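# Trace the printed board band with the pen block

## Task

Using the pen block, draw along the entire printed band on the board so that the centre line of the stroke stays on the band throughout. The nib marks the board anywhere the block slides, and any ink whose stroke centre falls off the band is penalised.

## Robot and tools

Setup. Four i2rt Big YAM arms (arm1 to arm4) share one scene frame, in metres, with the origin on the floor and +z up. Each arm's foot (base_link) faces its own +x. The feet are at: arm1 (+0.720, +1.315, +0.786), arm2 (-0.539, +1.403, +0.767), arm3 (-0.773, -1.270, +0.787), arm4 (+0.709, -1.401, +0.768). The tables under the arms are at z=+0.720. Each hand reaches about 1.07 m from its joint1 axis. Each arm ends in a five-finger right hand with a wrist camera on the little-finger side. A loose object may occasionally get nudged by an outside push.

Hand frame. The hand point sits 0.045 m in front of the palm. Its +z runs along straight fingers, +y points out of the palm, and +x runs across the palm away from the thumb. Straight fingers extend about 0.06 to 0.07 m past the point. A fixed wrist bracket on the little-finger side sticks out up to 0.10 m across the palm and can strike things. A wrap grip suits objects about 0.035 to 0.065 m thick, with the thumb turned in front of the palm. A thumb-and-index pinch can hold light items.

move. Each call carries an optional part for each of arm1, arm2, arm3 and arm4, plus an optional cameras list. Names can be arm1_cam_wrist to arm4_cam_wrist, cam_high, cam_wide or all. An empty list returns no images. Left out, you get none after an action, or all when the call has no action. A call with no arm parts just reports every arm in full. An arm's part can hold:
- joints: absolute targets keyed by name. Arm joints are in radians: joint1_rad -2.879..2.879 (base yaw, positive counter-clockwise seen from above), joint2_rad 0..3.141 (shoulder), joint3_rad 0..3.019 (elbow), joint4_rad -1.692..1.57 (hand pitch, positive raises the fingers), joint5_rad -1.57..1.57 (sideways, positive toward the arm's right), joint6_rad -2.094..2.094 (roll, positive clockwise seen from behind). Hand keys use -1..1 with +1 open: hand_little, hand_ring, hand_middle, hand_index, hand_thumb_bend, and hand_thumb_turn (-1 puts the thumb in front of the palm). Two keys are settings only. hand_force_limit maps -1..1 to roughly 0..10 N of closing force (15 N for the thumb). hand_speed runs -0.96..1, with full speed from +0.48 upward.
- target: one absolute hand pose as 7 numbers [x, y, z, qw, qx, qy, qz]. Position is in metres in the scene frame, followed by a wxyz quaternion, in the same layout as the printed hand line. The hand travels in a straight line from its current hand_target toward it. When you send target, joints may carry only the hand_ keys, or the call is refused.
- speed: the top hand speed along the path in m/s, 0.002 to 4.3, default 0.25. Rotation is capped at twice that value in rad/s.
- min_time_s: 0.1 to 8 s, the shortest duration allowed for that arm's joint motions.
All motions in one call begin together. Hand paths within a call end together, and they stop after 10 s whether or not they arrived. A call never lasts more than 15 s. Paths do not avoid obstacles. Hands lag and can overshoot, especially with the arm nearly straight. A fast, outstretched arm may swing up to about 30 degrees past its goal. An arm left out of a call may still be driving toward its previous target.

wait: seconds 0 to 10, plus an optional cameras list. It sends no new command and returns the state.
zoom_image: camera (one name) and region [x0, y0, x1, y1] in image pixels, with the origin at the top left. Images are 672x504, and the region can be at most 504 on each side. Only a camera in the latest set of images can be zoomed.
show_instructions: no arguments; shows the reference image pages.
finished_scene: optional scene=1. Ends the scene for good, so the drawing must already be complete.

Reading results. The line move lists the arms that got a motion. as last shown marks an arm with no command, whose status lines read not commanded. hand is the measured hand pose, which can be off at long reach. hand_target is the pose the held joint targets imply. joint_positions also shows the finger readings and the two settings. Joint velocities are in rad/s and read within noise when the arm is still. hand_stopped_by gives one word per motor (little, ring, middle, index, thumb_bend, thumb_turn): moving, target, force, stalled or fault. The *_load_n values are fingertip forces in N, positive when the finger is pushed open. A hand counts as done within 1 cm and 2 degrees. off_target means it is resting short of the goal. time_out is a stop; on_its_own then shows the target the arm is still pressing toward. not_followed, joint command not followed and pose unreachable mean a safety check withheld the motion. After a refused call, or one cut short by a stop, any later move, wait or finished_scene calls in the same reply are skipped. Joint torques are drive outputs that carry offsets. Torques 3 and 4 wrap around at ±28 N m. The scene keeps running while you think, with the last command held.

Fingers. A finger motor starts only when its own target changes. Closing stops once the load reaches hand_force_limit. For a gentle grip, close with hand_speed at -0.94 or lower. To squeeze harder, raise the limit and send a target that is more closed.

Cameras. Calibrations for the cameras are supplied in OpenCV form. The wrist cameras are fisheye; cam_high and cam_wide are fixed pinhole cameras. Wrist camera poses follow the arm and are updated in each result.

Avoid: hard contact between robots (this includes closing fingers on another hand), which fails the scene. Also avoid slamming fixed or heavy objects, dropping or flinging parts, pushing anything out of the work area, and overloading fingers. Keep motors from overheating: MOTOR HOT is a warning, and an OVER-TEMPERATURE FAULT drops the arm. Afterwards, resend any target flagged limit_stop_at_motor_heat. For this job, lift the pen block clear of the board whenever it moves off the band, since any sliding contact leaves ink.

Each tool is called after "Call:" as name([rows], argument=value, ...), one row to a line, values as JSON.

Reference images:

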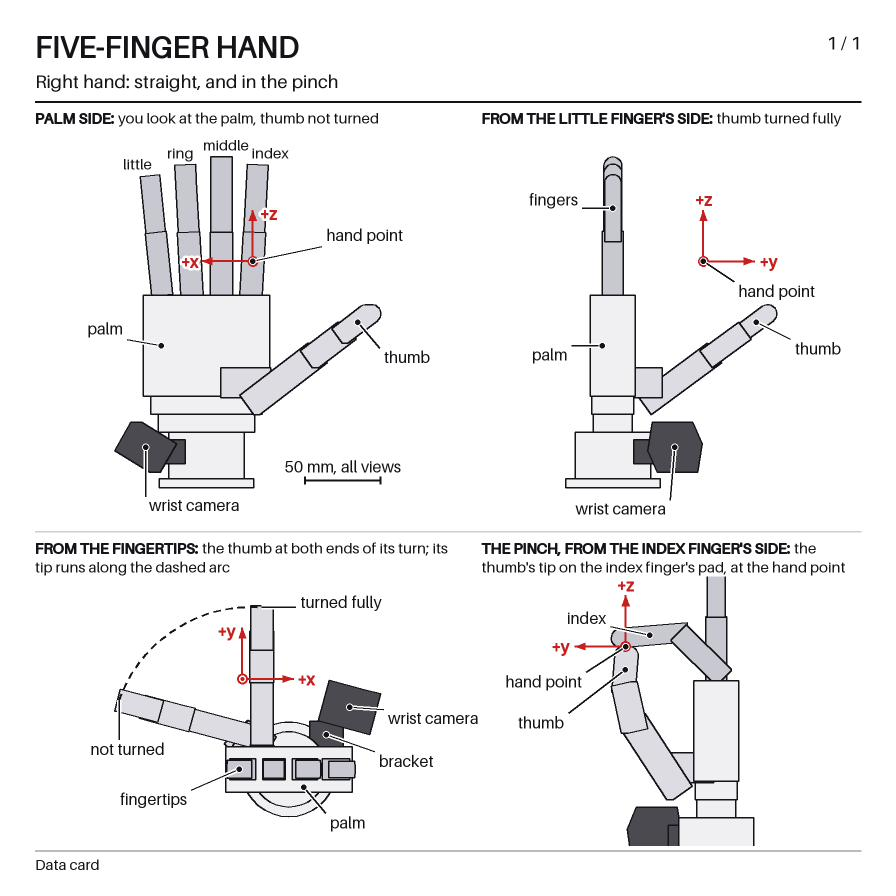

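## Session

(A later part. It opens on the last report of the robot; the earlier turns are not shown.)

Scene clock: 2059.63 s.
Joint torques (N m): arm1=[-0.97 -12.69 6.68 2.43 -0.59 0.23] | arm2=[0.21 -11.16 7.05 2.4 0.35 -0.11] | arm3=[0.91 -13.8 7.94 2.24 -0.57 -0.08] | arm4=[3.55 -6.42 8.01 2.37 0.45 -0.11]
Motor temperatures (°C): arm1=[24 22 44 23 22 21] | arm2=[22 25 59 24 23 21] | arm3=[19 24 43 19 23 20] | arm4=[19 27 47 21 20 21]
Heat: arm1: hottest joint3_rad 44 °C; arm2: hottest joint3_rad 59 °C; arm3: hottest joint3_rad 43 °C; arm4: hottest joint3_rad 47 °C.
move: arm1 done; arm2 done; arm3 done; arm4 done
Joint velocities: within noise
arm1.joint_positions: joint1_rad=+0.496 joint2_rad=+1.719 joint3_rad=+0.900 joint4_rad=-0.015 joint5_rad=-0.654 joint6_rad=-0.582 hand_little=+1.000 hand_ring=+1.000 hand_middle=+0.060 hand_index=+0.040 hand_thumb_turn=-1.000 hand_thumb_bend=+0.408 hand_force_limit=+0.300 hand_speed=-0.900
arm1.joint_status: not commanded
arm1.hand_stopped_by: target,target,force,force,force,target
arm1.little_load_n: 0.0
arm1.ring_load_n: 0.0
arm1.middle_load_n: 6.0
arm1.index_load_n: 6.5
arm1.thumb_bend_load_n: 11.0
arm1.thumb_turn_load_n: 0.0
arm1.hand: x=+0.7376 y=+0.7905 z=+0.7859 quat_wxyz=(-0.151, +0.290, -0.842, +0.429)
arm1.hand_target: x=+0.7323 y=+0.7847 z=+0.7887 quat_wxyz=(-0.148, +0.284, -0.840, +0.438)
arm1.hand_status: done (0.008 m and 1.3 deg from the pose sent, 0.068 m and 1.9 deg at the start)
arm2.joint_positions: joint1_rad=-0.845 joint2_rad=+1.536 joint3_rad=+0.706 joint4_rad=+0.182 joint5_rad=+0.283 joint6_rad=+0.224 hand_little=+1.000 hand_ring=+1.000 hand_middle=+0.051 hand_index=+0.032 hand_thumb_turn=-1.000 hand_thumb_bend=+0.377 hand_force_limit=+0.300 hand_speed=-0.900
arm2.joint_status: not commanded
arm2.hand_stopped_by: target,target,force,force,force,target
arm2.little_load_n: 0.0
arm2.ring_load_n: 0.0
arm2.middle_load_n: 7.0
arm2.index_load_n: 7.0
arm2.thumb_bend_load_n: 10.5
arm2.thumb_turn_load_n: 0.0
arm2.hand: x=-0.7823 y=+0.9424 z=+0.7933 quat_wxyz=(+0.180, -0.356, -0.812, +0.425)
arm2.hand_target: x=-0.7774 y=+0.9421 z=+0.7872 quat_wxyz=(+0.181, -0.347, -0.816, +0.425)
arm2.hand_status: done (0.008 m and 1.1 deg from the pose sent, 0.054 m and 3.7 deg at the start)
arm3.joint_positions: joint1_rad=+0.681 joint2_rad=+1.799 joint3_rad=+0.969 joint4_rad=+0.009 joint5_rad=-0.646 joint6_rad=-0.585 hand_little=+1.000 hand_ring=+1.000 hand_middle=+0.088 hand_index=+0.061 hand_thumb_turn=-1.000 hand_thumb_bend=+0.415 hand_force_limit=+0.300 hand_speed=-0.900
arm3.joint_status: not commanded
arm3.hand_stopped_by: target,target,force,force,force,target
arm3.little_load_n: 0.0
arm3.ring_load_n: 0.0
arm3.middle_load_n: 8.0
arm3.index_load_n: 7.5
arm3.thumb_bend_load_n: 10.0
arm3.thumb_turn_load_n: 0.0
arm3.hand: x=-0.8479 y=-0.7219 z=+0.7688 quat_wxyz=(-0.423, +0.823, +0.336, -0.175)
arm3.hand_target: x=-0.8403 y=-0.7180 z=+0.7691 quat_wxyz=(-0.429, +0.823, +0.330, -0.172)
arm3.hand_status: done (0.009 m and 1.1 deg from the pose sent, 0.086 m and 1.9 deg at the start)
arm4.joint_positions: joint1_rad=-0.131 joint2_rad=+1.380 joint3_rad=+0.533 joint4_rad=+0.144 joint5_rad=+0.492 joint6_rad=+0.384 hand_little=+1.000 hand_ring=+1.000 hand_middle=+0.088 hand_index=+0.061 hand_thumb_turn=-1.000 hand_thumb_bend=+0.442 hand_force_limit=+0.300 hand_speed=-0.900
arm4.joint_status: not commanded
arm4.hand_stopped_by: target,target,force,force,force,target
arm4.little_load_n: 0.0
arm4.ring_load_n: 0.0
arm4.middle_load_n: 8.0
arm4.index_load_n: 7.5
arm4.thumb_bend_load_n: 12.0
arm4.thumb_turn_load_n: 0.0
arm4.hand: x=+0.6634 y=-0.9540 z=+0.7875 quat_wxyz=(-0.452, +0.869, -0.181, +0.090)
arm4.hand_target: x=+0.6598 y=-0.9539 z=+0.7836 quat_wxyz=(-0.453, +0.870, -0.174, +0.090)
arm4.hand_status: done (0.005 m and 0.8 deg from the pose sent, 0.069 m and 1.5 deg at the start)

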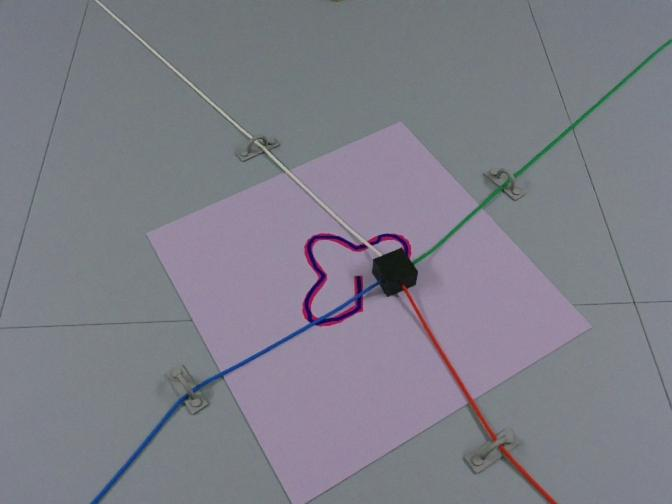

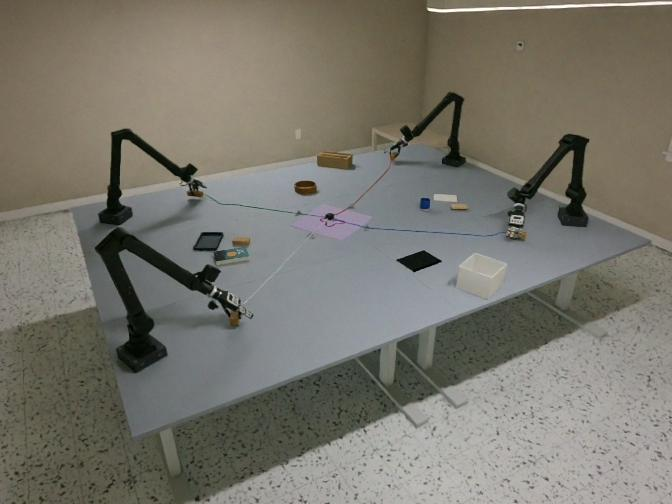

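Call:
move(arm1={"target":[0.7323,0.7847,0.7717,-0.148,0.284,-0.840,0.438],"speed":0.05}, arm2={"target":[-0.7775,0.9420,0.750,0.181,-0.347,-0.816,0.425],"speed":0.05}, arm3={"target":[-0.8403,-0.7179,0.7475,-0.429,0.823,0.330,-0.172],"speed":0.05}, arm4={"target":[0.6597,-0.9538,0.7605,-0.453,0.870,-0.174,0.090],"speed":0.05}, cameras=["all"])

Call:
zoom_image(camera="cam_wide", region=[340, 100, 560, 260])

Call:
zoom_image(camera="cam_wide", region=[150, 150, 290, 340])

Scene clock: 2079.87 s.
Joint torques (N m): arm1=[-0.97 -12.69 6.28 2.47 -0.58 0.22] | arm2=[0.21 -12.22 6.11 2.3 0.33 -0.12] | arm3=[0.56 -14.56 7.34 2.13 -0.63 -0.08] | arm4=[3.43 -6.83 7.23 2.37 0.43 -0.11]
Motor temperatures (°C): arm1=[24 23 41 23 22 21] | arm2=[22 24 53 24 22 21] | arm3=[19 24 39 19 23 20] | arm4=[19 27 43 21 19 21]
Heat: arm1: hottest joint3_rad 41 °C; arm2: hottest joint3_rad 53 °C; arm3: hottest joint3_rad 39 °C; arm4: hottest joint3_rad 43 °C.
move: arm1 done; arm2 done; arm3 done; arm4 done
Joint velocities: within noise
arm1.joint_positions: joint1_rad=+0.496 joint2_rad=+1.754 joint3_rad=+0.891 joint4_rad=+0.032 joint5_rad=-0.654 joint6_rad=-0.582 hand_little=+1.000 hand_ring=+1.000 hand_middle=+0.060 hand_index=+0.040 hand_thumb_turn=-1.000 hand_thumb_bend=+0.408 hand_force_limit=+0.300 hand_speed=-0.900
arm1.joint_status: not commanded
arm1.hand_stopped_by: target,target,force,force,force,target
arm1.little_load_n: 0.0
arm1.ring_load_n: 0.0
arm1.middle_load_n: 5.5
arm1.index_load_n: 6.5
arm1.thumb_bend_load_n: 10.5
arm1.thumb_turn_load_n: 0.0
arm1.hand: x=+0.7375 y=+0.7898 z=+0.7702 quat_wxyz=(-0.150, +0.290, -0.842, +0.430)
arm1.hand_target: x=+0.7323 y=+0.7849 z=+0.7716 quat_wxyz=(-0.148, +0.284, -0.840, +0.438)
arm1.hand_status: done (0.007 m and 1.2 deg from the pose sent, 0.016 m and 1.3 deg at the start)
arm2.joint_positions: joint1_rad=-0.845 joint2_rad=+1.635 joint3_rad=+0.680 joint4_rad=+0.307 joint5_rad=+0.284 joint6_rad=+0.224 hand_little=+1.000 hand_ring=+1.000 hand_middle=+0.051 hand_index=+0.032 hand_thumb_turn=-1.000 hand_thumb_bend=+0.377 hand_force_limit=+0.300 hand_speed=-0.900
arm2.joint_status: not commanded
arm2.hand_stopped_by: target,target,force,force,force,target
arm2.little_load_n: 0.0
arm2.ring_load_n: 0.0
arm2.middle_load_n: 7.0
arm2.index_load_n: 6.5
arm2.thumb_bend_load_n: 10.5
arm2.thumb_turn_load_n: 0.0
arm2.hand: x=-0.7828 y=+0.9419 z=+0.7562 quat_wxyz=(+0.180, -0.356, -0.812, +0.426)
arm2.hand_target: x=-0.7775 y=+0.9420 z=+0.7502 quat_wxyz=(+0.181, -0.347, -0.816, +0.425)
arm2.hand_status: done (0.008 m and 1.1 deg from the pose sent, 0.044 m and 1.1 deg at the start)
arm3.joint_positions: joint1_rad=+0.680 joint2_rad=+1.844 joint3_rad=+0.962 joint4_rad=+0.065 joint5_rad=-0.646 joint6_rad=-0.585 hand_little=+1.000 hand_ring=+1.000 hand_middle=+0.088 hand_index=+0.061 hand_thumb_turn=-1.000 hand_thumb_bend=+0.415 hand_force_limit=+0.300 hand_speed=-0.900
arm3.joint_status: not commanded
arm3.hand_stopped_by: target,target,force,force,force,target
arm3.little_load_n: 0.0
arm3.ring_load_n: 0.0
arm3.middle_load_n: 7.5
arm3.index_load_n: 7.5
arm3.thumb_bend_load_n: 10.0
arm3.thumb_turn_load_n: 0.0
arm3.hand: x=-0.8479 y=-0.7208 z=+0.7488 quat_wxyz=(-0.424, +0.823, +0.336, -0.174)
arm3.hand_target: x=-0.8404 y=-0.7180 z=+0.7476 quat_wxyz=(-0.429, +0.823, +0.330, -0.172)
arm3.hand_status: done (0.008 m and 1.0 deg from the pose sent, 0.023 m and 1.1 deg at the start)
arm4.joint_positions: joint1_rad=-0.131 joint2_rad=+1.453 joint3_rad=+0.513 joint4_rad=+0.238 joint5_rad=+0.492 joint6_rad=+0.383 hand_little=+1.000 hand_ring=+1.000 hand_middle=+0.088 hand_index=+0.061 hand_thumb_turn=-1.000 hand_thumb_bend=+0.442 hand_force_limit=+0.300 hand_speed=-0.900
arm4.joint_status: not commanded
arm4.hand_stopped_by: target,target,force,force,force,target
arm4.little_load_n: 0.0
arm4.ring_load_n: 0.5
arm4.middle_load_n: 8.0
arm4.index_load_n: 7.5
arm4.thumb_bend_load_n: 12.0
arm4.thumb_turn_load_n: 0.0
arm4.hand: x=+0.6631 y=-0.9532 z=+0.7651 quat_wxyz=(-0.453, +0.868, -0.181, +0.090)
arm4.hand_target: x=+0.6598 y=-0.9539 z=+0.7606 quat_wxyz=(-0.453, +0.870, -0.174, +0.090)
arm4.hand_status: done (0.006 m and 0.8 deg from the pose sent, 0.027 m and 0.8 deg at the start)
pictures: arm1_cam_wrist, arm2_cam_wrist, arm3_cam_wrist, arm4_cam_wrist, cam_high, cam_wide
arm1_cam_wrist: T_world_to_cam=[[-0.53937, 0.23126, -0.80969, 0.84012], [0.25447, 0.96136, 0.10506, -1.03146], [0.8027, -0.14938, -0.57738, 0.08554]] pos_world=[0.64695, 0.81009, 0.83799]
arm2_cam_wrist: T_world_to_cam=[[0.21311, 0.59443, -0.7754, 0.18967], [0.97412, -0.19047, 0.12171, 0.84373], [-0.07534, -0.78127, -0.61963, 1.26477]] pos_world=[-0.76702, 1.03608, 0.82807]
arm3_cam_wrist: T_world_to_cam=[[0.60672, -0.2639, -0.74983, 0.87987], [-0.20898, -0.96306, 0.16984, -1.00665], [-0.76695, 0.05365, -0.63946, -0.01789]] pos_world=[-0.75793, -0.73631, 0.81929]
arm4_cam_wrist: T_world_to_cam=[[-0.03881, -0.62603, -0.77884, 0.02486], [-0.98528, -0.10586, 0.13419, 0.45512], [-0.16645, 0.77258, -0.6127, 1.43222]] pos_world=[0.68779, -1.04277, 0.83582]

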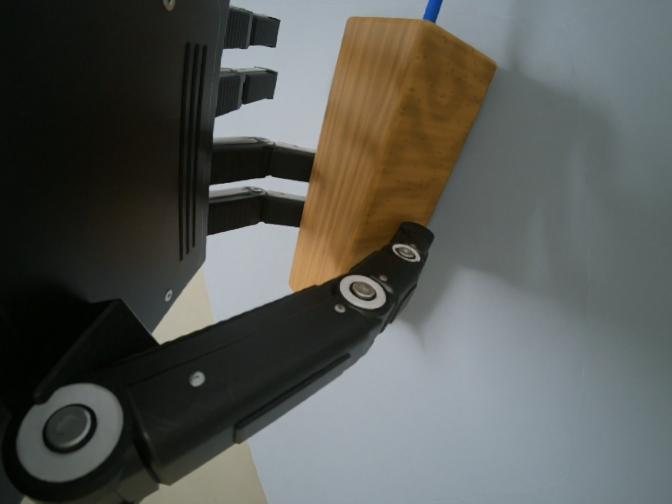

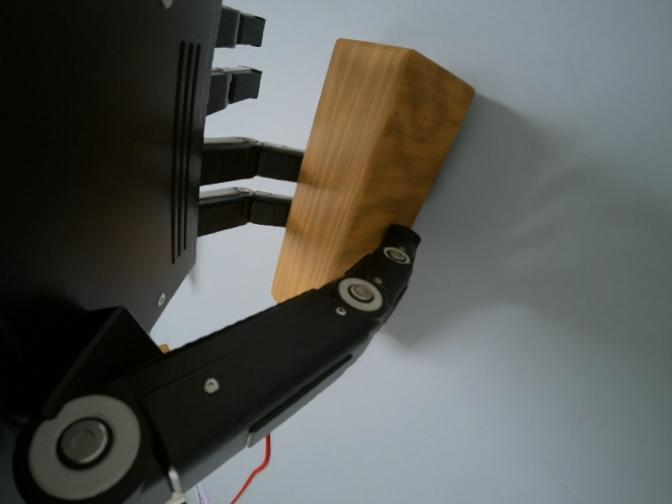

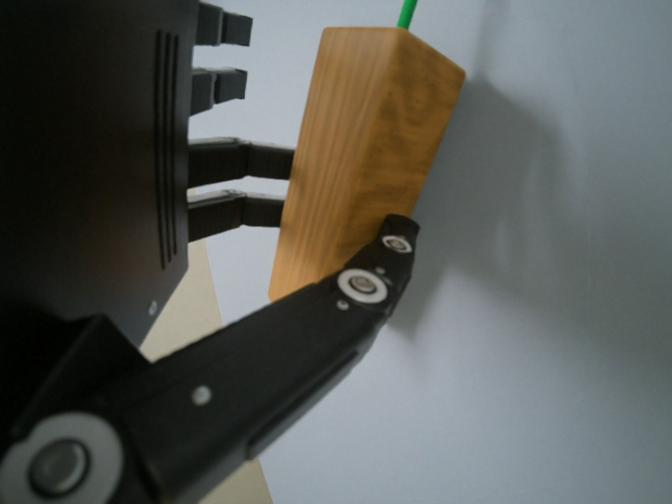

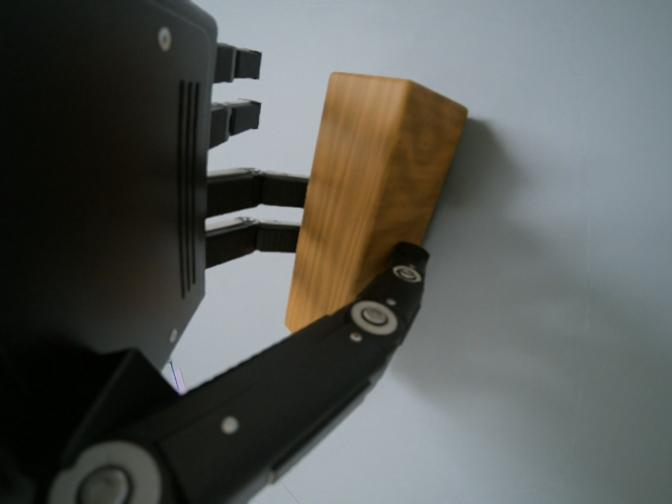

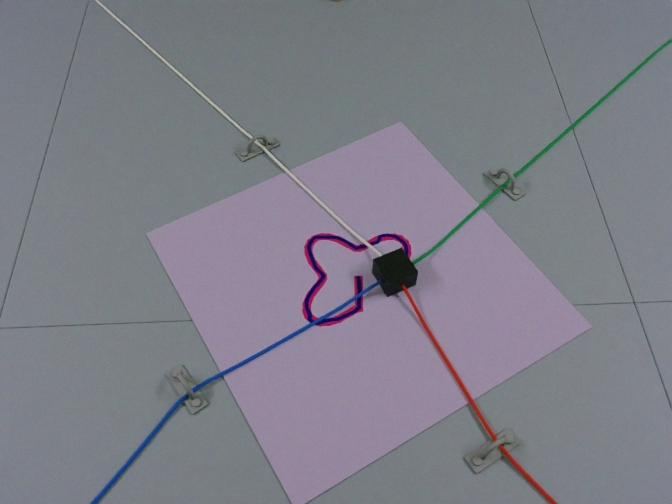

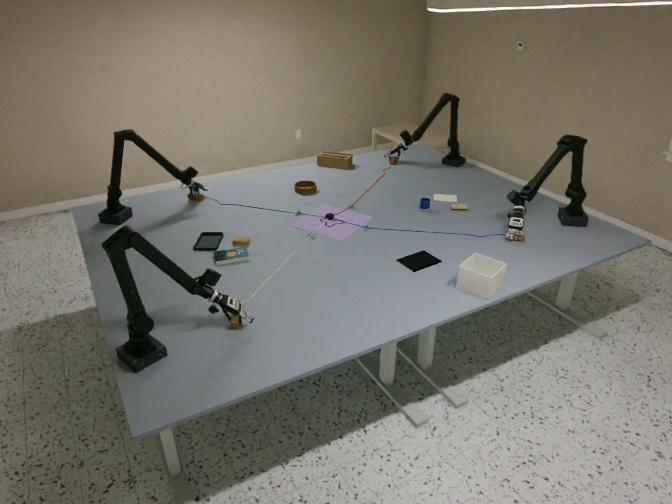

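Scaled by 2.291 from the camera's image (finer frame: 960x720).

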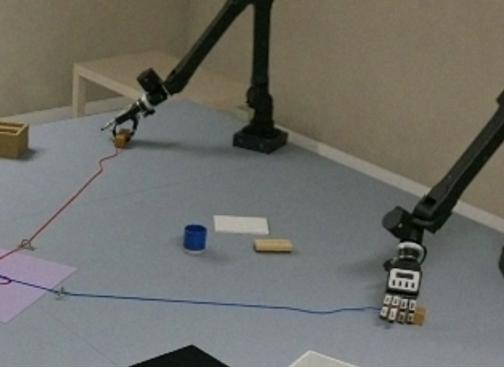

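Scaled by 2.653 from the camera's image (finer frame: 960x720).

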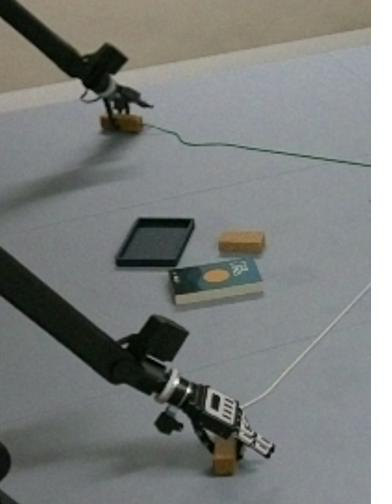

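Call:
move(arm1={"target":[0.7323,0.7847,0.7650,-0.148,0.284,-0.840,0.438],"speed":0.03}, arm2={"target":[-0.7775,0.9420,0.7408,0.181,-0.347,-0.816,0.425],"speed":0.03}, arm3={"target":[-0.8403,-0.7179,0.7407,-0.429,0.823,0.330,-0.172],"speed":0.03}, arm4={"target":[0.6597,-0.9538,0.7542,-0.453,0.870,-0.174,0.090],"speed":0.03}, cameras=["all"])

Call:
zoom_image(camera="cam_high", region=[365, 235, 425, 295])

Scene clock: 2089.33 s.
Joint torques (N m): arm1=[-0.97 -11.93 5.98 2.41 -0.45 0.16] | arm2=[0.26 -11.93 5.68 2.24 0.33 -0.13] | arm3=[0.5 -14.33 7.31 2.3 -0.59 -0.09] | arm4=[3.43 -6.83 7.01 2.4 0.43 -0.1]
Motor temperatures (°C): arm1=[24 23 40 23 22 21] | arm2=[22 25 50 24 22 21] | arm3=[19 24 38 19 23 20] | arm4=[19 27 42 21 19 21]
Heat: arm1: hottest joint3_rad 40 °C; arm2: hottest joint3_rad 50 °C; arm3: hottest joint3_rad 38 °C; arm4: hottest joint3_rad 42 °C.
move: arm1 done; arm2 off_target; arm3 done; arm4 done
Joint velocities: within noise
arm1.joint_positions: joint1_rad=+0.496 joint2_rad=+1.761 joint3_rad=+0.891 joint4_rad=+0.052 joint5_rad=-0.657 joint6_rad=-0.576 hand_little=+1.000 hand_ring=+1.000 hand_middle=+0.060 hand_index=+0.040 hand_thumb_turn=-1.000 hand_thumb_bend=+0.408 hand_force_limit=+0.300 hand_speed=-0.900
arm1.joint_status: not commanded
arm1.hand_stopped_by: target,target,force,force,force,target
arm1.little_load_n: 0.0
arm1.ring_load_n: 0.0
arm1.middle_load_n: 5.5
arm1.index_load_n: 6.5
arm1.thumb_bend_load_n: 11.0
arm1.thumb_turn_load_n: 0.0
arm1.hand: x=+0.7379 y=+0.7870 z=+0.7692 quat_wxyz=(-0.150, +0.289, -0.839, +0.435)
arm1.hand_target: x=+0.7324 y=+0.7849 z=+0.7650 quat_wxyz=(-0.148, +0.284, -0.840, +0.438)
arm1.hand_status: done (0.007 m and 0.8 deg from the pose sent, 0.009 m and 1.2 deg at the start)
arm2.joint_positions: joint1_rad=-0.845 joint2_rad=+1.656 joint3_rad=+0.680 joint4_rad=+0.340 joint5_rad=+0.284 joint6_rad=+0.224 hand_little=+1.000 hand_ring=+1.000 hand_middle=+0.051 hand_index=+0.032 hand_thumb_turn=-1.000 hand_thumb_bend=+0.378 hand_force_limit=+0.300 hand_speed=-0.900
arm2.joint_status: not commanded
arm2.hand_stopped_by: target,target,force,force,force,target
arm2.little_load_n: 0.0
arm2.ring_load_n: 0.0
arm2.middle_load_n: 7.0
arm2.index_load_n: 6.5
arm2.thumb_bend_load_n: 11.0
arm2.thumb_turn_load_n: 0.0
arm2.hand: x=-0.7845 y=+0.9387 z=+0.7517 quat_wxyz=(+0.180, -0.356, -0.810, +0.431)
arm2.hand_target: x=-0.7775 y=+0.9422 z=+0.7410 quat_wxyz=(+0.181, -0.347, -0.816, +0.425)
arm2.hand_status: off_target (0.013 m and 1.4 deg from the pose sent, 0.016 m and 1.1 deg at the start)
arm3.joint_positions: joint1_rad=+0.680 joint2_rad=+1.858 joint3_rad=+0.962 joint4_rad=+0.082 joint5_rad=-0.647 joint6_rad=-0.585 hand_little=+1.000 hand_ring=+1.000 hand_middle=+0.088 hand_index=+0.061 hand_thumb_turn=-1.000 hand_thumb_bend=+0.415 hand_force_limit=+0.300 hand_speed=-0.900
arm3.joint_status: not commanded
arm3.hand_stopped_by: target,target,force,force,force,target
arm3.little_load_n: 0.0
arm3.ring_load_n: 0.0
arm3.middle_load_n: 7.5
arm3.index_load_n: 7.5
arm3.thumb_bend_load_n: 10.0
arm3.thumb_turn_load_n: 0.0
arm3.hand: x=-0.8478 y=-0.7195 z=+0.7434 quat_wxyz=(-0.425, +0.822, +0.337, -0.174)
arm3.hand_target: x=-0.8403 y=-0.7180 z=+0.7408 quat_wxyz=(-0.429, +0.823, +0.330, -0.172)
arm3.hand_status: done (0.008 m and 0.9 deg from the pose sent, 0.011 m and 1.0 deg at the start)
arm4.joint_positions: joint1_rad=-0.131 joint2_rad=+1.473 joint3_rad=+0.509 joint4_rad=+0.264 joint5_rad=+0.492 joint6_rad=+0.382 hand_little=+1.000 hand_ring=+1.000 hand_middle=+0.088 hand_index=+0.061 hand_thumb_turn=-1.000 hand_thumb_bend=+0.442 hand_force_limit=+0.300 hand_speed=-0.900
arm4.joint_status: not commanded
arm4.hand_stopped_by: target,target,force,force,force,target
arm4.little_load_n: 0.0
arm4.ring_load_n: 0.0
arm4.middle_load_n: 8.0
arm4.index_load_n: 7.5
arm4.thumb_bend_load_n: 12.0
arm4.thumb_turn_load_n: 0.0
arm4.hand: x=+0.6630 y=-0.9529 z=+0.7593 quat_wxyz=(-0.453, +0.868, -0.180, +0.090)
arm4.hand_target: x=+0.6597 y=-0.9538 z=+0.7544 quat_wxyz=(-0.453, +0.870, -0.174, +0.090)
arm4.hand_status: done (0.006 m and 0.7 deg from the pose sent, 0.011 m and 0.8 deg at the start)
pictures: arm1_cam_wrist, arm2_cam_wrist, arm3_cam_wrist, arm4_cam_wrist, cam_high, cam_wide
arm1_cam_wrist: T_world_to_cam=[[-0.53556, 0.22379, -0.81431, 0.84687], [0.255, 0.96209, 0.09669, -1.02326], [0.80508, -0.15587, -0.57232, 0.08362]] pos_world=[0.64716, 0.80798, 0.83641]
arm2_cam_wrist: T_world_to_cam=[[0.20913, 0.58645, -0.78252, 0.19811], [0.9747, -0.18954, 0.11845, 0.84737], [-0.07886, -0.7875, -0.61125, 1.25609]] pos_world=[-0.76831, 1.0336, 0.82244]
arm3_cam_wrist: T_world_to_cam=[[0.6065, -0.2615, -0.75085, 0.87841], [-0.20876, -0.96361, 0.16697, -1.00253], [-0.76719, 0.05548, -0.63901, -0.02045]] pos_world=[-0.75773, -0.73521, 0.81389]
arm4_cam_wrist: T_world_to_cam=[[-0.03828, -0.62535, -0.77941, 0.02126], [-0.98529, -0.10638, 0.13374, 0.45568], [-0.16655, 0.77306, -0.61208, 1.4284]] pos_world=[0.68769, -1.04247, 0.82992]

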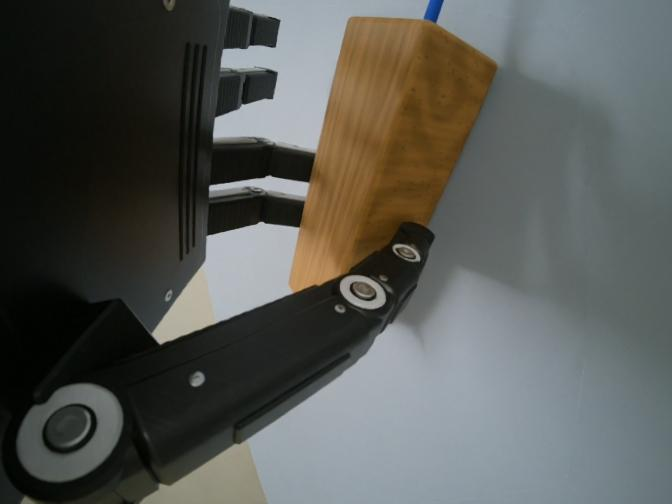

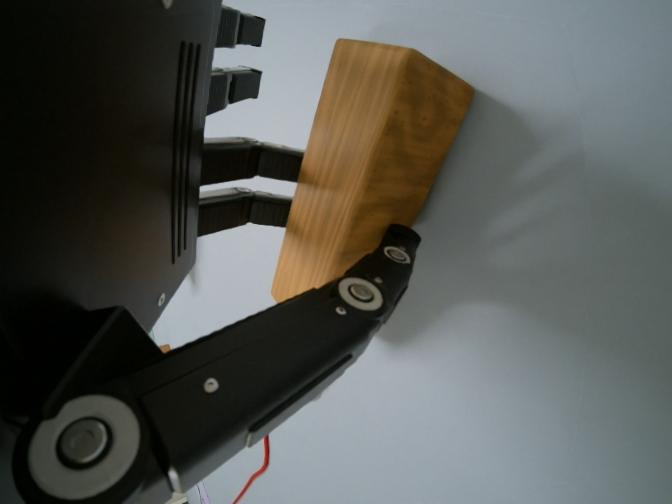

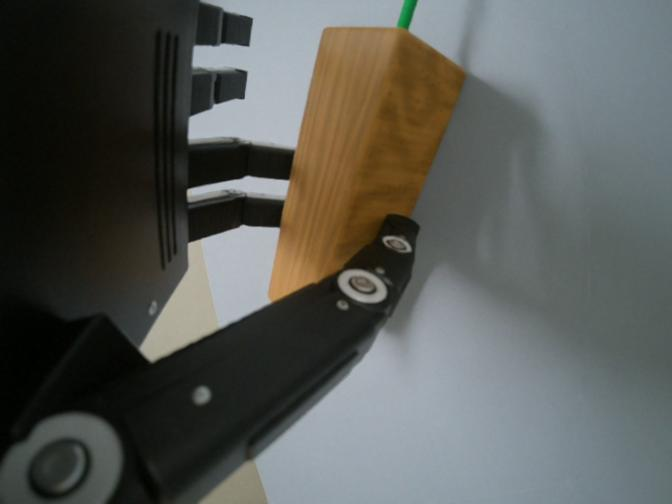

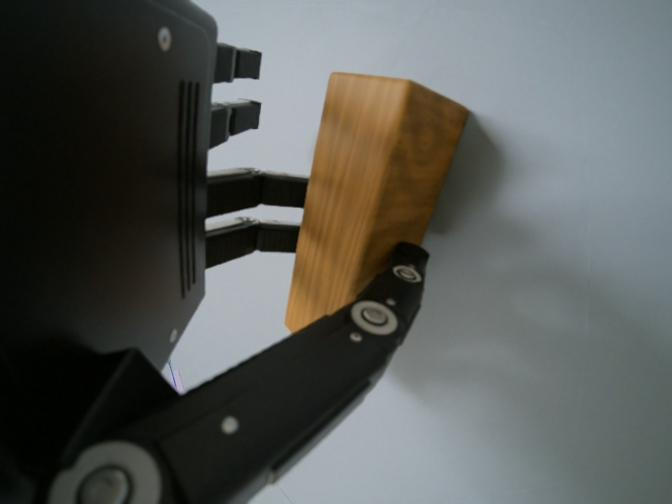

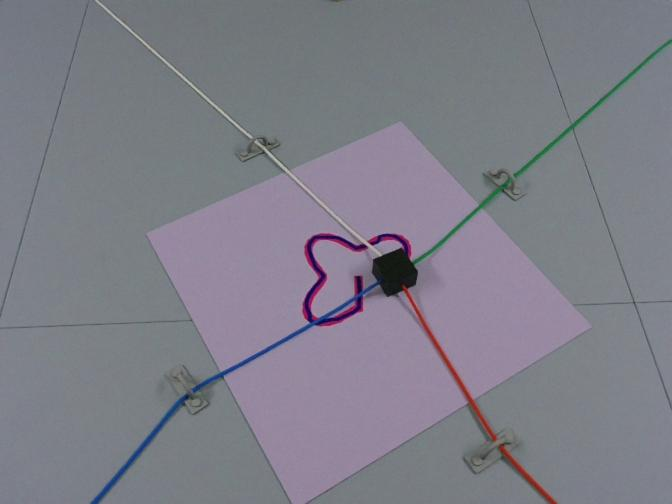

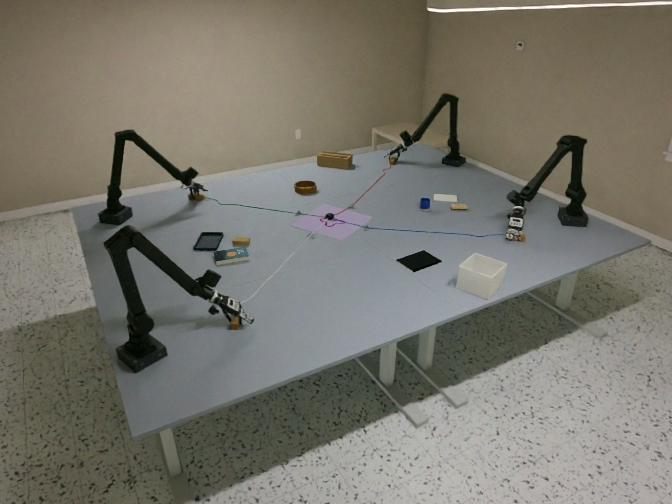

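Scaled by 8.400 from the camera's image (finer frame: 960x720).

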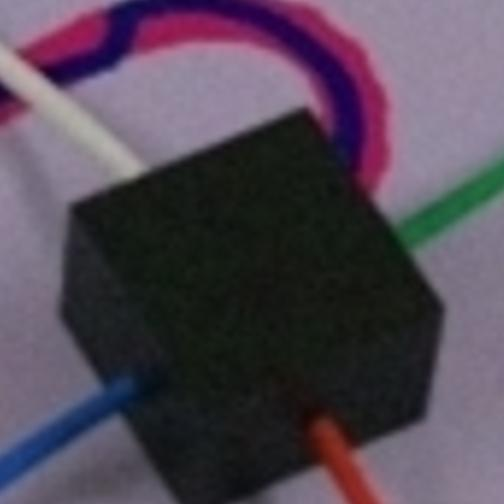

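Call:
move(arm1={"target":[0.7323,0.7847,0.7675,-0.148,0.284,-0.840,0.438],"speed":0.03}, arm2={"target":[-0.7775,0.9420,0.7440,0.181,-0.347,-0.816,0.425],"speed":0.03}, arm3={"target":[-0.8403,-0.7179,0.7372,-0.429,0.823,0.330,-0.172],"speed":0.03}, arm4={"target":[0.6597,-0.9538,0.7512,-0.453,0.870,-0.174,0.090],"speed":0.03})

Scene clock: 2097.90 s.
Joint torques (N m): arm1=[-1.03 -12.4 6.08 2.14 -0.45 0.16] | arm2=[0.5 -12.28 5.81 1.88 0.32 -0.11] | arm3=[0.85 -14.15 6.98 2.18 -0.56 -0.1] | arm4=[3.43 -6.53 6.78 2.36 0.42 -0.09]
Motor temperatures (°C): arm1=[24 23 39 23 22 21] | arm2=[22 25 48 25 22 21] | arm3=[19 25 37 19 23 20] | arm4=[19 27 41 21 19 21]
Heat: arm1: hottest joint3_rad 39 °C; arm2: hottest joint3_rad 48 °C; arm3: hottest joint3_rad 37 °C; arm4: hottest joint3_rad 41 °C.
move: arm1 done; arm2 off_target; arm3 done; arm4 done
Joint velocities: within noise
arm1.joint_positions: joint1_rad=+0.496 joint2_rad=+1.761 joint3_rad=+0.891 joint4_rad=+0.052 joint5_rad=-0.657 joint6_rad=-0.576 hand_little=+1.000 hand_ring=+1.000 hand_middle=+0.060 hand_index=+0.040 hand_thumb_turn=-1.000 hand_thumb_bend=+0.408 hand_force_limit=+0.300 hand_speed=-0.900
arm1.joint_status: not commanded
arm1.hand_stopped_by: target,target,force,force,force,target
arm1.little_load_n: 0.0
arm1.ring_load_n: 0.0
arm1.middle_load_n: 6.0
arm1.index_load_n: 6.0
arm1.thumb_bend_load_n: 11.0
arm1.thumb_turn_load_n: 0.0
arm1.hand: x=+0.7379 y=+0.7870 z=+0.7692 quat_wxyz=(-0.150, +0.289, -0.839, +0.435)
arm1.hand_target: x=+0.7324 y=+0.7849 z=+0.7674 quat_wxyz=(-0.148, +0.284, -0.840, +0.438)
arm1.hand_status: done (0.006 m and 0.8 deg from the pose sent, 0.006 m and 0.7 deg at the start)
arm2.joint_positions: joint1_rad=-0.845 joint2_rad=+1.656 joint3_rad=+0.680 joint4_rad=+0.340 joint5_rad=+0.284 joint6_rad=+0.224 hand_little=+1.000 hand_ring=+1.000 hand_middle=+0.051 hand_index=+0.032 hand_thumb_turn=-1.000 hand_thumb_bend=+0.378 hand_force_limit=+0.300 hand_speed=-0.900
arm2.joint_status: not commanded
arm2.hand_stopped_by: target,target,force,force,force,target
arm2.little_load_n: 0.0
arm2.ring_load_n: 0.0
arm2.middle_load_n: 7.0
arm2.index_load_n: 6.5
arm2.thumb_bend_load_n: 11.0
arm2.thumb_turn_load_n: 0.0
arm2.hand: x=-0.7845 y=+0.9387 z=+0.7517 quat_wxyz=(+0.180, -0.356, -0.810, +0.431)
arm2.hand_target: x=-0.7775 y=+0.9420 z=+0.7441 quat_wxyz=(+0.181, -0.347, -0.816, +0.425)
arm2.hand_status: off_target (0.011 m and 1.4 deg from the pose sent, 0.011 m and 1.4 deg at the start)
arm3.joint_positions: joint1_rad=+0.680 joint2_rad=+1.862 joint3_rad=+0.962 joint4_rad=+0.093 joint5_rad=-0.647 joint6_rad=-0.585 hand_little=+1.000 hand_ring=+1.000 hand_middle=+0.088 hand_index=+0.061 hand_thumb_turn=-1.000 hand_thumb_bend=+0.415 hand_force_limit=+0.300 hand_speed=-0.900
arm3.joint_status: not commanded
arm3.hand_stopped_by: target,target,force,force,force,target
arm3.little_load_n: 0.0
arm3.ring_load_n: 0.0
arm3.middle_load_n: 7.5
arm3.index_load_n: 7.5
arm3.thumb_bend_load_n: 9.5
arm3.thumb_turn_load_n: 0.0
arm3.hand: x=-0.8478 y=-0.7179 z=+0.7426 quat_wxyz=(-0.428, +0.820, +0.337, -0.173)
arm3.hand_target: x=-0.8403 y=-0.7181 z=+0.7373 quat_wxyz=(-0.429, +0.823, +0.330, -0.172)
arm3.hand_status: done (0.009 m and 0.9 deg from the pose sent, 0.010 m and 0.9 deg at the start)
arm4.joint_positions: joint1_rad=-0.131 joint2_rad=+1.479 joint3_rad=+0.509 joint4_rad=+0.278 joint5_rad=+0.492 joint6_rad=+0.380 hand_little=+1.000 hand_ring=+1.000 hand_middle=+0.088 hand_index=+0.061 hand_thumb_turn=-1.000 hand_thumb_bend=+0.442 hand_force_limit=+0.300 hand_speed=-0.900
arm4.joint_status: not commanded
arm4.hand_stopped_by: target,target,force,force,force,target
arm4.little_load_n: 0.0
arm4.ring_load_n: 0.0
arm4.middle_load_n: 8.0
arm4.index_load_n: 7.5
arm4.thumb_bend_load_n: 11.5
arm4.thumb_turn_load_n: 0.0
arm4.hand: x=+0.6626 y=-0.9509 z=+0.7591 quat_wxyz=(-0.456, +0.867, -0.180, +0.089)
arm4.hand_target: x=+0.6598 y=-0.9539 z=+0.7514 quat_wxyz=(-0.453, +0.870, -0.174, +0.090)
arm4.hand_status: done (0.009 m and 0.9 deg from the pose sent, 0.009 m and 0.7 deg at the start)
pictures: none

Call:
move(arm1={"joints":{"hand_middle":0.35,"hand_index":0.35,"hand_thumb_bend":0.65,"hand_speed":-0.85}}, arm2={"joints":{"hand_middle":0.35,"hand_index":0.35,"hand_thumb_bend":0.65,"hand_speed":-0.85}}, arm3={"joints":{"hand_middle":0.38,"hand_index":0.35,"hand_thumb_bend":0.68,"hand_speed":-0.85}}, arm4={"joints":{"hand_middle":0.38,"hand_index":0.35,"hand_thumb_bend":0.68,"hand_speed":-0.85}}, cameras=["all"])

Call:
zoom_image(camera="cam_high", region=[365, 235, 425, 295])

Scene clock: 2106.07 s.
Joint torques (N m): arm1=[-0.97 -12.45 6.11 2.13 -0.41 0.16] | arm2=[0.15 -12.45 5.86 1.87 0.31 -0.14] | arm3=[0.44 -13.57 7.13 2.1 -0.54 -0.1] | arm4=[3.43 -6.65 6.78 2.24 0.42 -0.09]
Motor temperatures (°C): arm1=[24 23 38 23 22 21] | arm2=[22 25 47 24 22 21] | arm3=[19 25 37 19 23 20] | arm4=[19 27 41 21 19 21]
Heat: arm1: hottest joint3_rad 38 °C; arm2: hottest joint3_rad 47 °C; arm3: hottest joint3_rad 37 °C; arm4: hottest joint3_rad 41 °C.
move: arm1 done; arm2 done; arm3 done; arm4 done
Joint velocities: within noise
arm1.joint_positions: joint1_rad=+0.493 joint2_rad=+1.761 joint3_rad=+0.891 joint4_rad=+0.052 joint5_rad=-0.659 joint6_rad=-0.575 hand_little=+1.000 hand_ring=+1.000 hand_middle=+0.350 hand_index=+0.350 hand_thumb_turn=-1.000 hand_thumb_bend=+0.650 hand_force_limit=+0.300 hand_speed=-0.850
arm1.joint_status: all done
arm1.hand_stopped_by: target,target,target,target,target,target
arm1.little_load_n: 0.0
arm1.ring_load_n: 0.0
arm1.middle_load_n: -0.5
arm1.index_load_n: 0.0
arm1.thumb_bend_load_n: 0.0
arm1.thumb_turn_load_n: 0.0
arm1.hand: x=+0.7369 y=+0.7870 z=+0.7693 quat_wxyz=(-0.150, +0.288, -0.840, +0.435)
arm1.hand_target: x=+0.7323 y=+0.7849 z=+0.7674 quat_wxyz=(-0.148, +0.284, -0.840, +0.438)
arm1.hand_status: not commanded
arm2.joint_positions: joint1_rad=-0.844 joint2_rad=+1.656 joint3_rad=+0.680 joint4_rad=+0.340 joint5_rad=+0.285 joint6_rad=+0.224 hand_little=+1.000 hand_ring=+1.000 hand_middle=+0.350 hand_index=+0.350 hand_thumb_turn=-1.000 hand_thumb_bend=+0.650 hand_force_limit=+0.300 hand_speed=-0.850
arm2.joint_status: all done
arm2.hand_stopped_by: target,target,target,target,target,target
arm2.little_load_n: 0.0
arm2.ring_load_n: 0.0
arm2.middle_load_n: 0.0
arm2.index_load_n: 0.0
arm2.thumb_bend_load_n: 0.0
arm2.thumb_turn_load_n: 0.0
arm2.hand: x=-0.7843 y=+0.9386 z=+0.7517 quat_wxyz=(+0.180, -0.356, -0.810, +0.431)
arm2.hand_target: x=-0.7776 y=+0.9421 z=+0.7441 quat_wxyz=(+0.181, -0.347, -0.816, +0.425)
arm2.hand_status: not commanded
arm3.joint_positions: joint1_rad=+0.679 joint2_rad=+1.862 joint3_rad=+0.962 joint4_rad=+0.094 joint5_rad=-0.648 joint6_rad=-0.585 hand_little=+1.000 hand_ring=+1.000 hand_middle=+0.380 hand_index=+0.350 hand_thumb_turn=-1.000 hand_thumb_bend=+0.680 hand_force_limit=+0.300 hand_speed=-0.850
arm3.joint_status: all done
arm3.hand_stopped_by: target,target,target,target,target,target
arm3.little_load_n: 0.0
arm3.ring_load_n: 0.0
arm3.middle_load_n: 0.0
arm3.index_load_n: 0.0
arm3.thumb_bend_load_n: 0.0
arm3.thumb_turn_load_n: 0.0
arm3.hand: x=-0.8477 y=-0.7178 z=+0.7426 quat_wxyz=(-0.428, +0.820, +0.337, -0.173)
arm3.hand_target: x=-0.8403 y=-0.7181 z=+0.7372 quat_wxyz=(-0.429, +0.823, +0.330, -0.172)
arm3.hand_status: not commanded
arm4.joint_positions: joint1_rad=-0.131 joint2_rad=+1.480 joint3_rad=+0.509 joint4_rad=+0.280 joint5_rad=+0.492 joint6_rad=+0.380 hand_little=+1.000 hand_ring=+1.000 hand_middle=+0.380 hand_index=+0.350 hand_thumb_turn=-1.000 hand_thumb_bend=+0.680 hand_force_limit=+0.300 hand_speed=-0.850
arm4.joint_status: all done
arm4.hand_stopped_by: target,target,target,target,target,target
arm4.little_load_n: 0.0
arm4.ring_load_n: 0.0
arm4.middle_load_n: 0.0
arm4.index_load_n: 0.0
arm4.thumb_bend_load_n: 0.0
arm4.thumb_turn_load_n: 0.0
arm4.hand: x=+0.6626 y=-0.9506 z=+0.7592 quat_wxyz=(-0.457, +0.866, -0.180, +0.089)
arm4.hand_target: x=+0.6598 y=-0.9540 z=+0.7514 quat_wxyz=(-0.453, +0.870, -0.174, +0.090)
arm4.hand_status: not commanded
pictures: arm1_cam_wrist, arm2_cam_wrist, arm3_cam_wrist, arm4_cam_wrist, cam_high, cam_wide
arm1_cam_wrist: T_world_to_cam=[[-0.53428, 0.22477, -0.81487, 0.8451], [0.25653, 0.96165, 0.09706, -1.0241], [0.80544, -0.15718, -0.57145, 0.08465]] pos_world=[0.64605, 0.80818, 0.83642]
arm2_cam_wrist: T_world_to_cam=[[0.20893, 0.58654, -0.78251, 0.19789], [0.97474, -0.1895, 0.11821, 0.84744], [-0.07895, -0.78744, -0.61131, 1.25594]] pos_world=[-0.76821, 1.0335, 0.82244]
arm3_cam_wrist: T_world_to_cam=[[0.60618, -0.25539, -0.7532, 0.88408], [-0.20811, -0.96498, 0.15971, -0.99571], [-0.76761, 0.05993, -0.6381, -0.01888]] pos_world=[-0.75763, -0.73392, 0.81287]
arm4_cam_wrist: T_world_to_cam=[[-0.03813, -0.61855, -0.78482, 0.03316], [-0.98511, -0.1085, 0.13338, 0.45374], [-0.16766, 0.77822, -0.6052, 1.42699]] pos_world=[0.68749, -1.04077, 0.82912]

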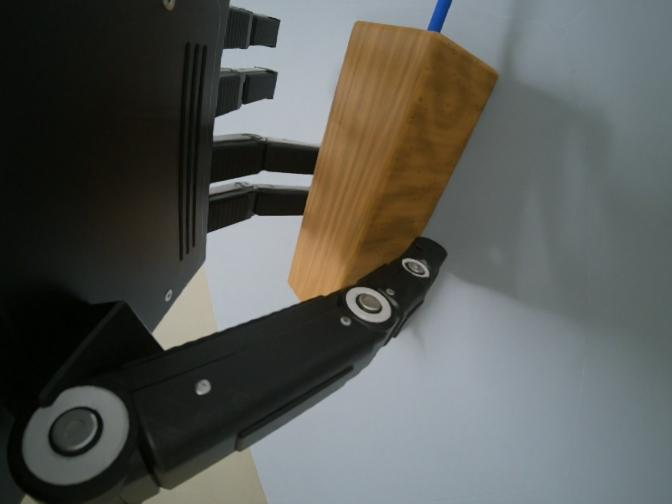

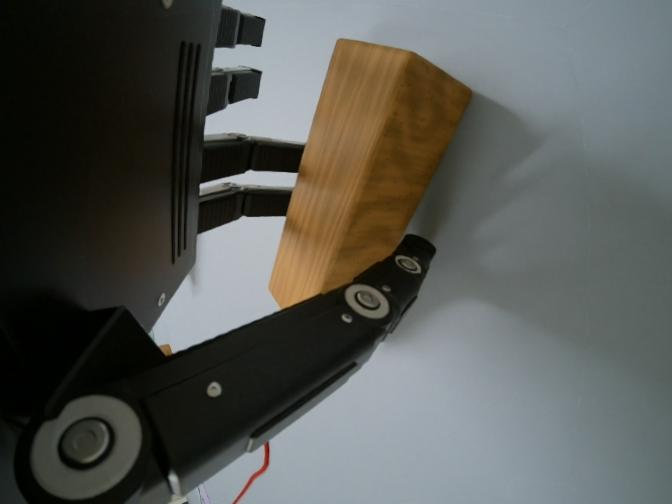

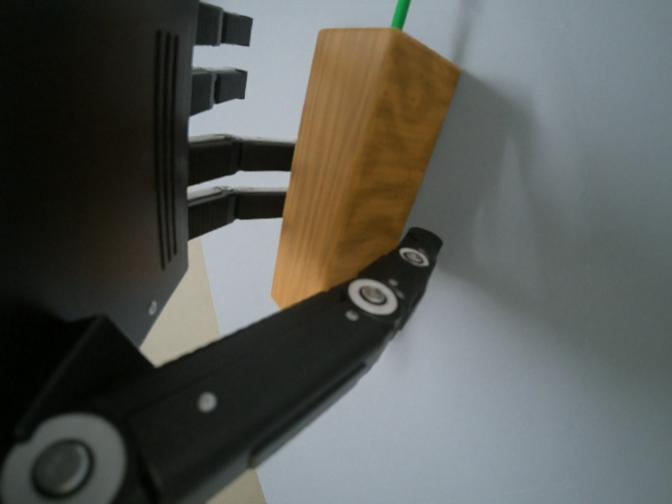

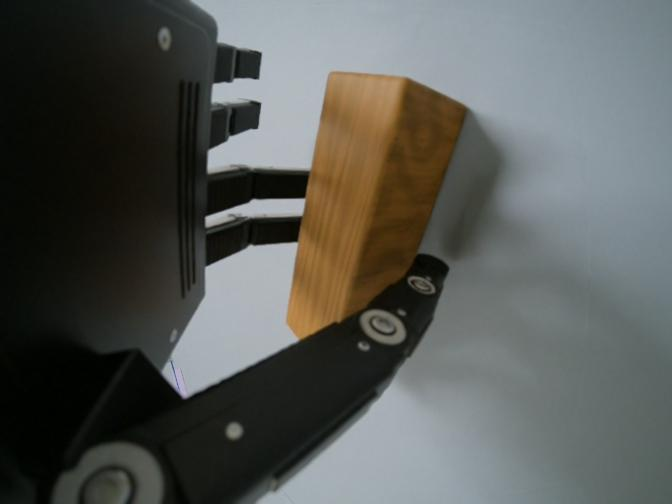

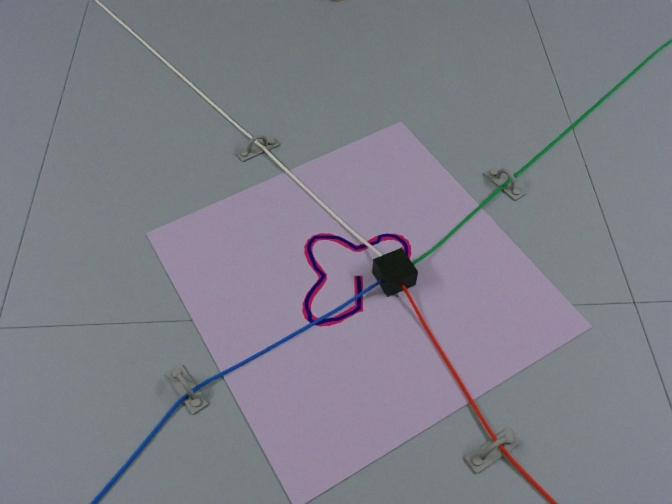

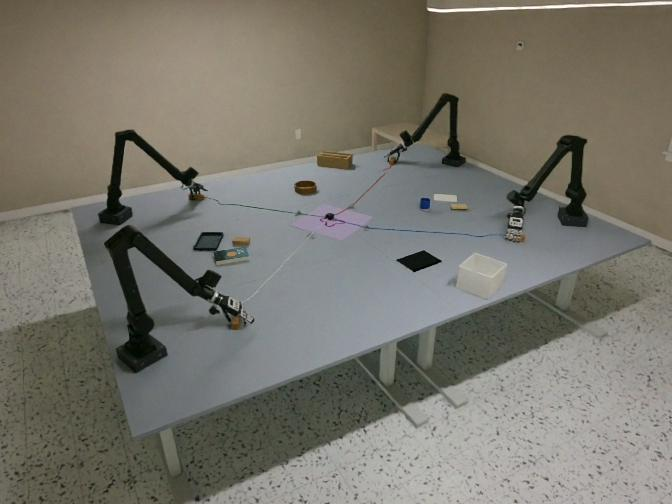

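Scaled by 8.400 from the camera's image (finer frame: 960x720).

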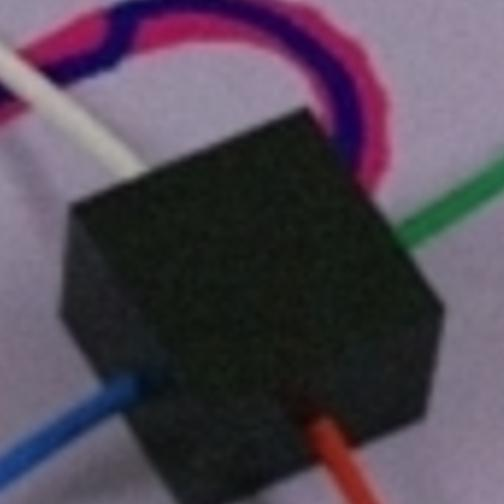

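Call:
finished_scene()

The scene is finished: the task was done.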